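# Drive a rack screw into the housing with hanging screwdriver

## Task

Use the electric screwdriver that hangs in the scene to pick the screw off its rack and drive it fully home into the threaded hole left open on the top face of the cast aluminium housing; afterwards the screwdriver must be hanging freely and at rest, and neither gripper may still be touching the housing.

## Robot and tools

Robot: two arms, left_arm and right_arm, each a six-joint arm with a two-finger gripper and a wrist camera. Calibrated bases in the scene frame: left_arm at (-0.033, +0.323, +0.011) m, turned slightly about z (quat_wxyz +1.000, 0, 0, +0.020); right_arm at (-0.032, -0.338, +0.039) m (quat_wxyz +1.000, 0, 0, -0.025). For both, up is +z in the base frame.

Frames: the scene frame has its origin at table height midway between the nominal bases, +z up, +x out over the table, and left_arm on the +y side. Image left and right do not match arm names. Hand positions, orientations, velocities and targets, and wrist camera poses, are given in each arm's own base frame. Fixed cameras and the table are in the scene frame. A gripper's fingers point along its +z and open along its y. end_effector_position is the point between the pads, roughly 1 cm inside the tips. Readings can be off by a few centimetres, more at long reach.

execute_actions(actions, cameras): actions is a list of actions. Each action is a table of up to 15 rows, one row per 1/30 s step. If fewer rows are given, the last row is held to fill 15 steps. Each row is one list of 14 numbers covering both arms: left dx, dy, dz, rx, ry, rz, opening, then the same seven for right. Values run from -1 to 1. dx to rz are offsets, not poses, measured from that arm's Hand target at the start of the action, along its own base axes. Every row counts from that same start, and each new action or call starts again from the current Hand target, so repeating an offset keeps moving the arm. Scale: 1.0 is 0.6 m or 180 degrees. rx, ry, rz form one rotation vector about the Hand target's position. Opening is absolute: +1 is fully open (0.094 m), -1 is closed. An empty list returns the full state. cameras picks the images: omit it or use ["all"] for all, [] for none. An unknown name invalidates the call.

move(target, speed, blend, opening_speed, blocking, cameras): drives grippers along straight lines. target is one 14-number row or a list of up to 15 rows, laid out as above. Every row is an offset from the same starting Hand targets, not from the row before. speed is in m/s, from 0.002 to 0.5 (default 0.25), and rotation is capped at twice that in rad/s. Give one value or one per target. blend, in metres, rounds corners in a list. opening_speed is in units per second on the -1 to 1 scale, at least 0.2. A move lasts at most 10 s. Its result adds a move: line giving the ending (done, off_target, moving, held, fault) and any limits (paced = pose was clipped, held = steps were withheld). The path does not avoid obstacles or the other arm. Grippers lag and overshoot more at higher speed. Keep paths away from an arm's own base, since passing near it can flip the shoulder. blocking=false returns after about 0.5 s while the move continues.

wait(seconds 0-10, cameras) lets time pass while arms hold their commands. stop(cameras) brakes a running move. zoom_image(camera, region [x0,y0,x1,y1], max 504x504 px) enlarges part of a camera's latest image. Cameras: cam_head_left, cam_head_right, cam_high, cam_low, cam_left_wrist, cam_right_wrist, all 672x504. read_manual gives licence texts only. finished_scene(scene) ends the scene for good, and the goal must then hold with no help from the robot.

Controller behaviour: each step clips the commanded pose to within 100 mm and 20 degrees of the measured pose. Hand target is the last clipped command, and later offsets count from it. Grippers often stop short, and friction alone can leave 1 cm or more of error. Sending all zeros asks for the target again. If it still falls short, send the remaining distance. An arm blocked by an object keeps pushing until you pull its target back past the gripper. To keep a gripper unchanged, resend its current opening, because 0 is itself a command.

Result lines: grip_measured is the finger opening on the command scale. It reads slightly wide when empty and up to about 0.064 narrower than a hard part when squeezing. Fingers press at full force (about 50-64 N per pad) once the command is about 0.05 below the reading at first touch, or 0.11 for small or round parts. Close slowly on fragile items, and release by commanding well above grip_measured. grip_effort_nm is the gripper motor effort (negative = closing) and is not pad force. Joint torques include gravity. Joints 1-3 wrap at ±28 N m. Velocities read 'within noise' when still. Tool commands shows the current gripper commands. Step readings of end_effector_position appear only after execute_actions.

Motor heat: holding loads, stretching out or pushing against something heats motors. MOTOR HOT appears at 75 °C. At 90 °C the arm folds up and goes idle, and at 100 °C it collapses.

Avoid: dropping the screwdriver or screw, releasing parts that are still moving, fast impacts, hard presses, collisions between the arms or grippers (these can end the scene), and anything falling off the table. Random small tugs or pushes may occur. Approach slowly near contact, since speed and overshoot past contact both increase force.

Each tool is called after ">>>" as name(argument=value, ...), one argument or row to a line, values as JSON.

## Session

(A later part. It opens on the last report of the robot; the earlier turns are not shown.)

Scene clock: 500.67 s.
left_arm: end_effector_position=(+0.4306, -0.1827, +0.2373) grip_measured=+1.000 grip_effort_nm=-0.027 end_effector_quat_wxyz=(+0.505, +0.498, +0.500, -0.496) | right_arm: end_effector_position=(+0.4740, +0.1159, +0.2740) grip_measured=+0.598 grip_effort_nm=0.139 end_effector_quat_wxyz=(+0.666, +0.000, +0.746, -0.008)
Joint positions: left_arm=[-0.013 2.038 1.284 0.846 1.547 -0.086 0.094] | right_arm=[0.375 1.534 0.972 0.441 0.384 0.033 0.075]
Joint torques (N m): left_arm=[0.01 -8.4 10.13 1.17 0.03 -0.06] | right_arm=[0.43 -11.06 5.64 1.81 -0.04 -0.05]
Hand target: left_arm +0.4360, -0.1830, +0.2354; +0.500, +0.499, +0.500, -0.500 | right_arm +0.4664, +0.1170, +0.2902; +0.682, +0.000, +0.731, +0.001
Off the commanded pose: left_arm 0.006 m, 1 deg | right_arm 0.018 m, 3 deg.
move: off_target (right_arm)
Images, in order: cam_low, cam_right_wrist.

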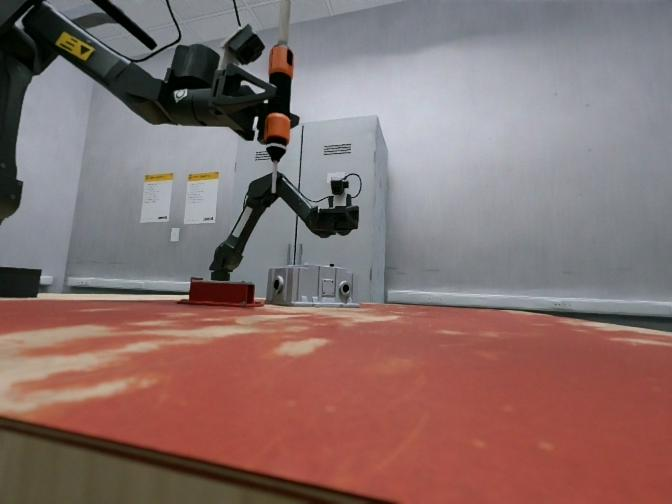

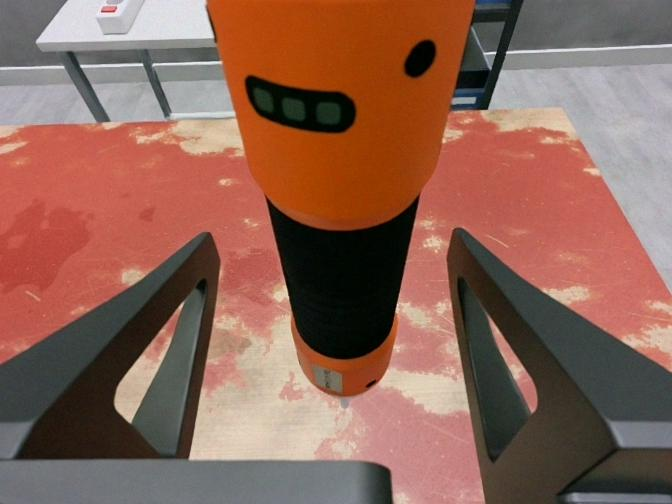

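Clear on both sides; open fully and back out.

>>> move(
  target=[
    [0,0,0,0,0,0,1,-0.27,0,0.0,0,0,0,1],
  ],
  speed=0.12,
  cameras=["cam_low","cam_right_wrist"],
)

>>> wait(
  seconds=3,
  cameras=["cam_low","cam_right_wrist"],
)

Scene clock: 514.23 s.
Off the commanded pose: left_arm 0.006 m, 1 deg | right_arm 0.006 m, 1 deg.
move: done
Images, in order: cam_low, cam_right_wrist.

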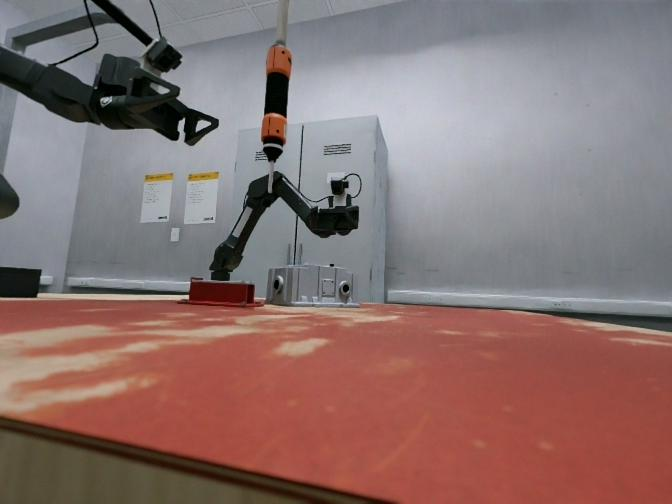

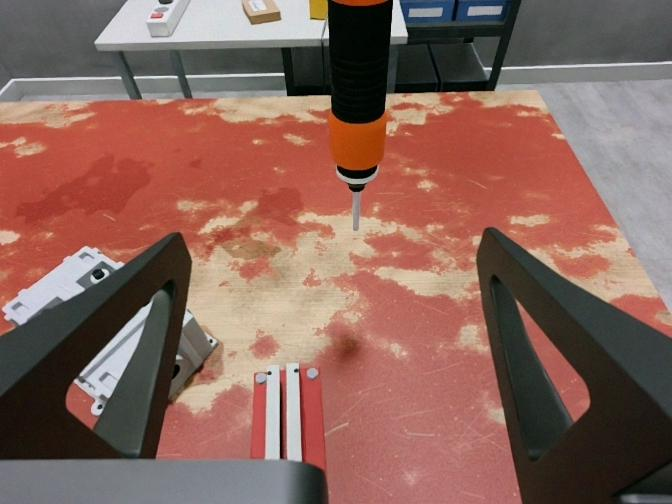

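Scene clock: 517.23 s.
left_arm: end_effector_position=(+0.4306, -0.1827, +0.2373) grip_measured=+1.000 grip_effort_nm=-0.027 end_effector_quat_wxyz=(+0.505, +0.498, +0.500, -0.496) | right_arm: end_effector_position=(+0.3075, +0.1198, +0.2939) grip_measured=+0.998 grip_effort_nm=0.144 end_effector_quat_wxyz=(+0.684, -0.003, +0.729, +0.004)
Joint positions: left_arm=[-0.013 2.038 1.284 0.846 1.547 -0.086 0.094] | right_arm=[0.734 0.888 0.6 0.203 0.723 0.058 0.094]
Joint torques (N m): left_arm=[-0.01 -8.39 10.11 1.16 0.04 -0.05] | right_arm=[0.38 -2.97 5.86 1.38 0.18 0.04]
Hand target: left_arm +0.4360, -0.1830, +0.2354; +0.500, +0.499, +0.500, -0.500 | right_arm +0.3044, +0.1170, +0.2903; +0.682, +0.000, +0.731, +0.001
Tool commands: left_gripper/opening=+1.0 right_gripper/opening=+1.0
Off the commanded pose: left_arm 0.006 m, 1 deg | right_arm 0.006 m, 1 deg.
wait: 3.00 s; at rest by 0.17 s
Images, in order: cam_low, cam_right_wrist.

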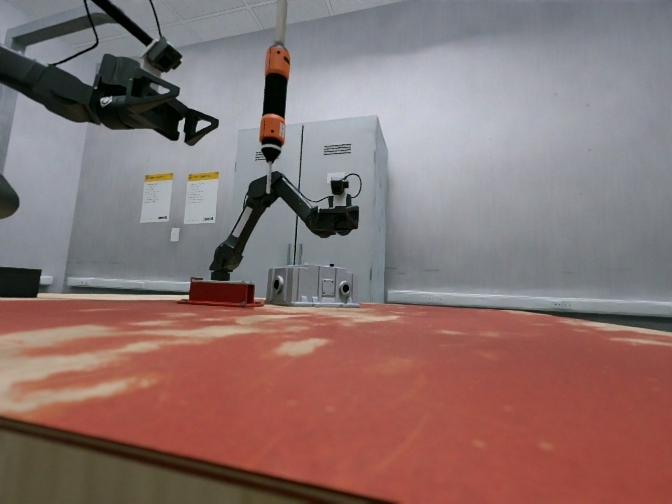

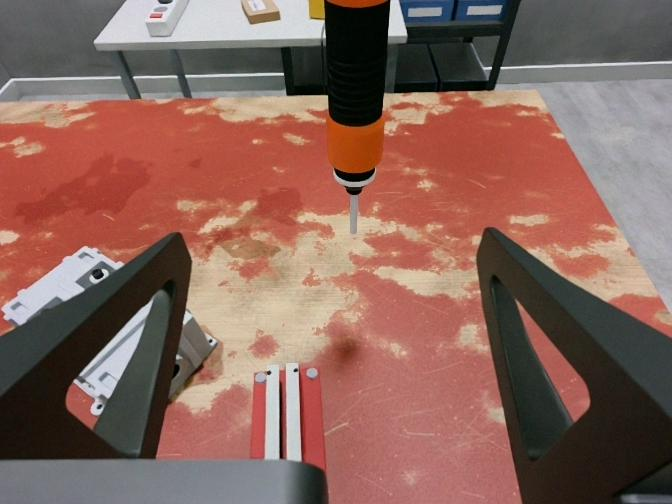

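Slight residual swing; settle a bit more.

>>> wait(
  seconds=4,
  cameras=["cam_right_wrist"],
)

>>> wait(
  seconds=1,
  cameras=["cam_right_wrist"],
)

Scene clock: 525.13 s.
Tool commands: left_gripper/opening=+1.0 right_gripper/opening=+1.0
Off the commanded pose: left_arm 0.006 m, 1 deg | right_arm 0.006 m, 0 deg.
wait: 4.00 s; at rest from the start
Images, in order: cam_right_wrist.

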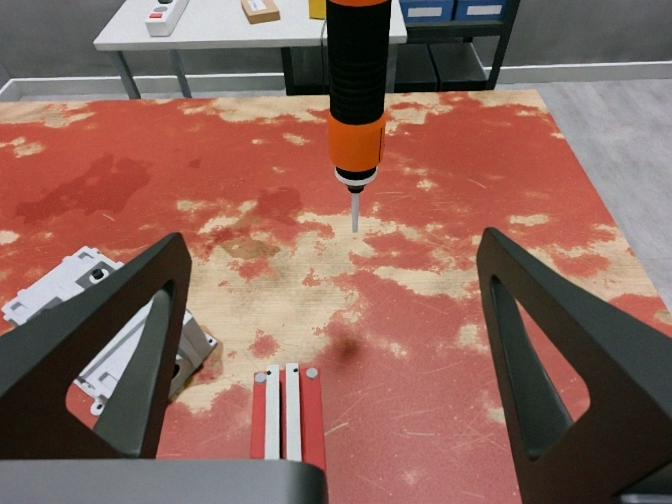

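Scene clock: 526.13 s.
left_arm: end_effector_position=(+0.4306, -0.1827, +0.2373) grip_measured=+1.000 grip_effort_nm=-0.032 end_effector_quat_wxyz=(+0.505, +0.498, +0.500, -0.496) | right_arm: end_effector_position=(+0.3075, +0.1197, +0.2938) grip_measured=+0.998 grip_effort_nm=0.144 end_effector_quat_wxyz=(+0.684, -0.003, +0.729, +0.003)
Joint positions: left_arm=[-0.013 2.038 1.284 0.846 1.547 -0.086 0.094] | right_arm=[0.734 0.888 0.6 0.203 0.723 0.058 0.094]
Joint torques (N m): left_arm=[-0.03 -8.39 10.15 1.16 0.05 -0.04] | right_arm=[0.43 -3.04 5.72 1.39 0.16 0.02]
Hand target: left_arm +0.4360, -0.1830, +0.2354; +0.500, +0.499, +0.500, -0.500 | right_arm +0.3044, +0.1170, +0.2902; +0.682, +0.000, +0.731, +0.001
Tool commands: left_gripper/opening=+1.0 right_gripper/opening=+1.0
Off the commanded pose: left_arm 0.006 m, 1 deg | right_arm 0.006 m, 0 deg.
wait: 1.00 s; at rest by 0.17 s
Images, in order: cam_right_wrist.

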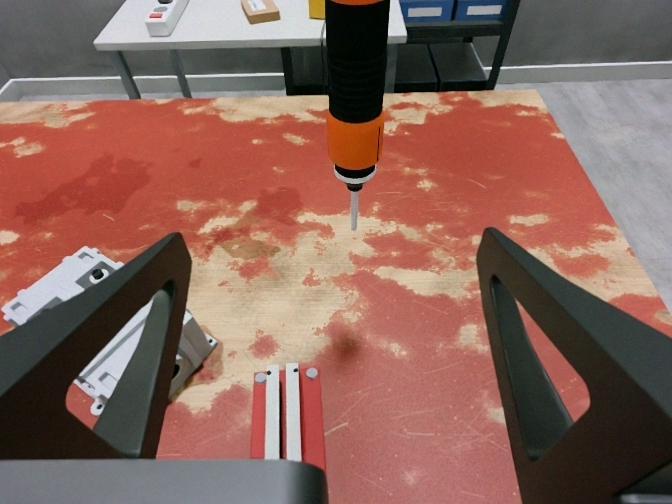

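>>> wait(
  seconds=6,
  cameras=[],
)

>>> finished_scene(
  scene=2,
)

Scene clock: 535.90 s.
left_arm: end_effector_position=(+0.4306, -0.1827, +0.2373) grip_measured=+1.000 grip_effort_nm=-0.022 end_effector_quat_wxyz=(+0.505, +0.498, +0.500, -0.496) | right_arm: end_effector_position=(+0.3075, +0.1197, +0.2938) grip_measured=+0.998 grip_effort_nm=0.134 end_effector_quat_wxyz=(+0.684, -0.003, +0.729, +0.003)
Joint positions: left_arm=[-0.013 2.038 1.284 0.846 1.547 -0.086 0.094] | right_arm=[0.734 0.888 0.6 0.203 0.723 0.058 0.094]
Joint torques (N m): left_arm=[0.01 -8.35 10.13 1.16 0.05 -0.05] | right_arm=[0.53 -2.97 5.7 1.41 0.15 0.06]
Hand target: left_arm +0.4360, -0.1830, +0.2354; +0.500, +0.499, +0.500, -0.500 | right_arm +0.3044, +0.1170, +0.2902; +0.682, +0.000, +0.731, +0.001
Tool commands: left_gripper/opening=+1.0 right_gripper/opening=+1.0
Off the commanded pose: left_arm 0.006 m, 1 deg | right_arm 0.006 m, 0 deg.
wait: 6.00 s; at rest from the start

The scene is finished: the task was done.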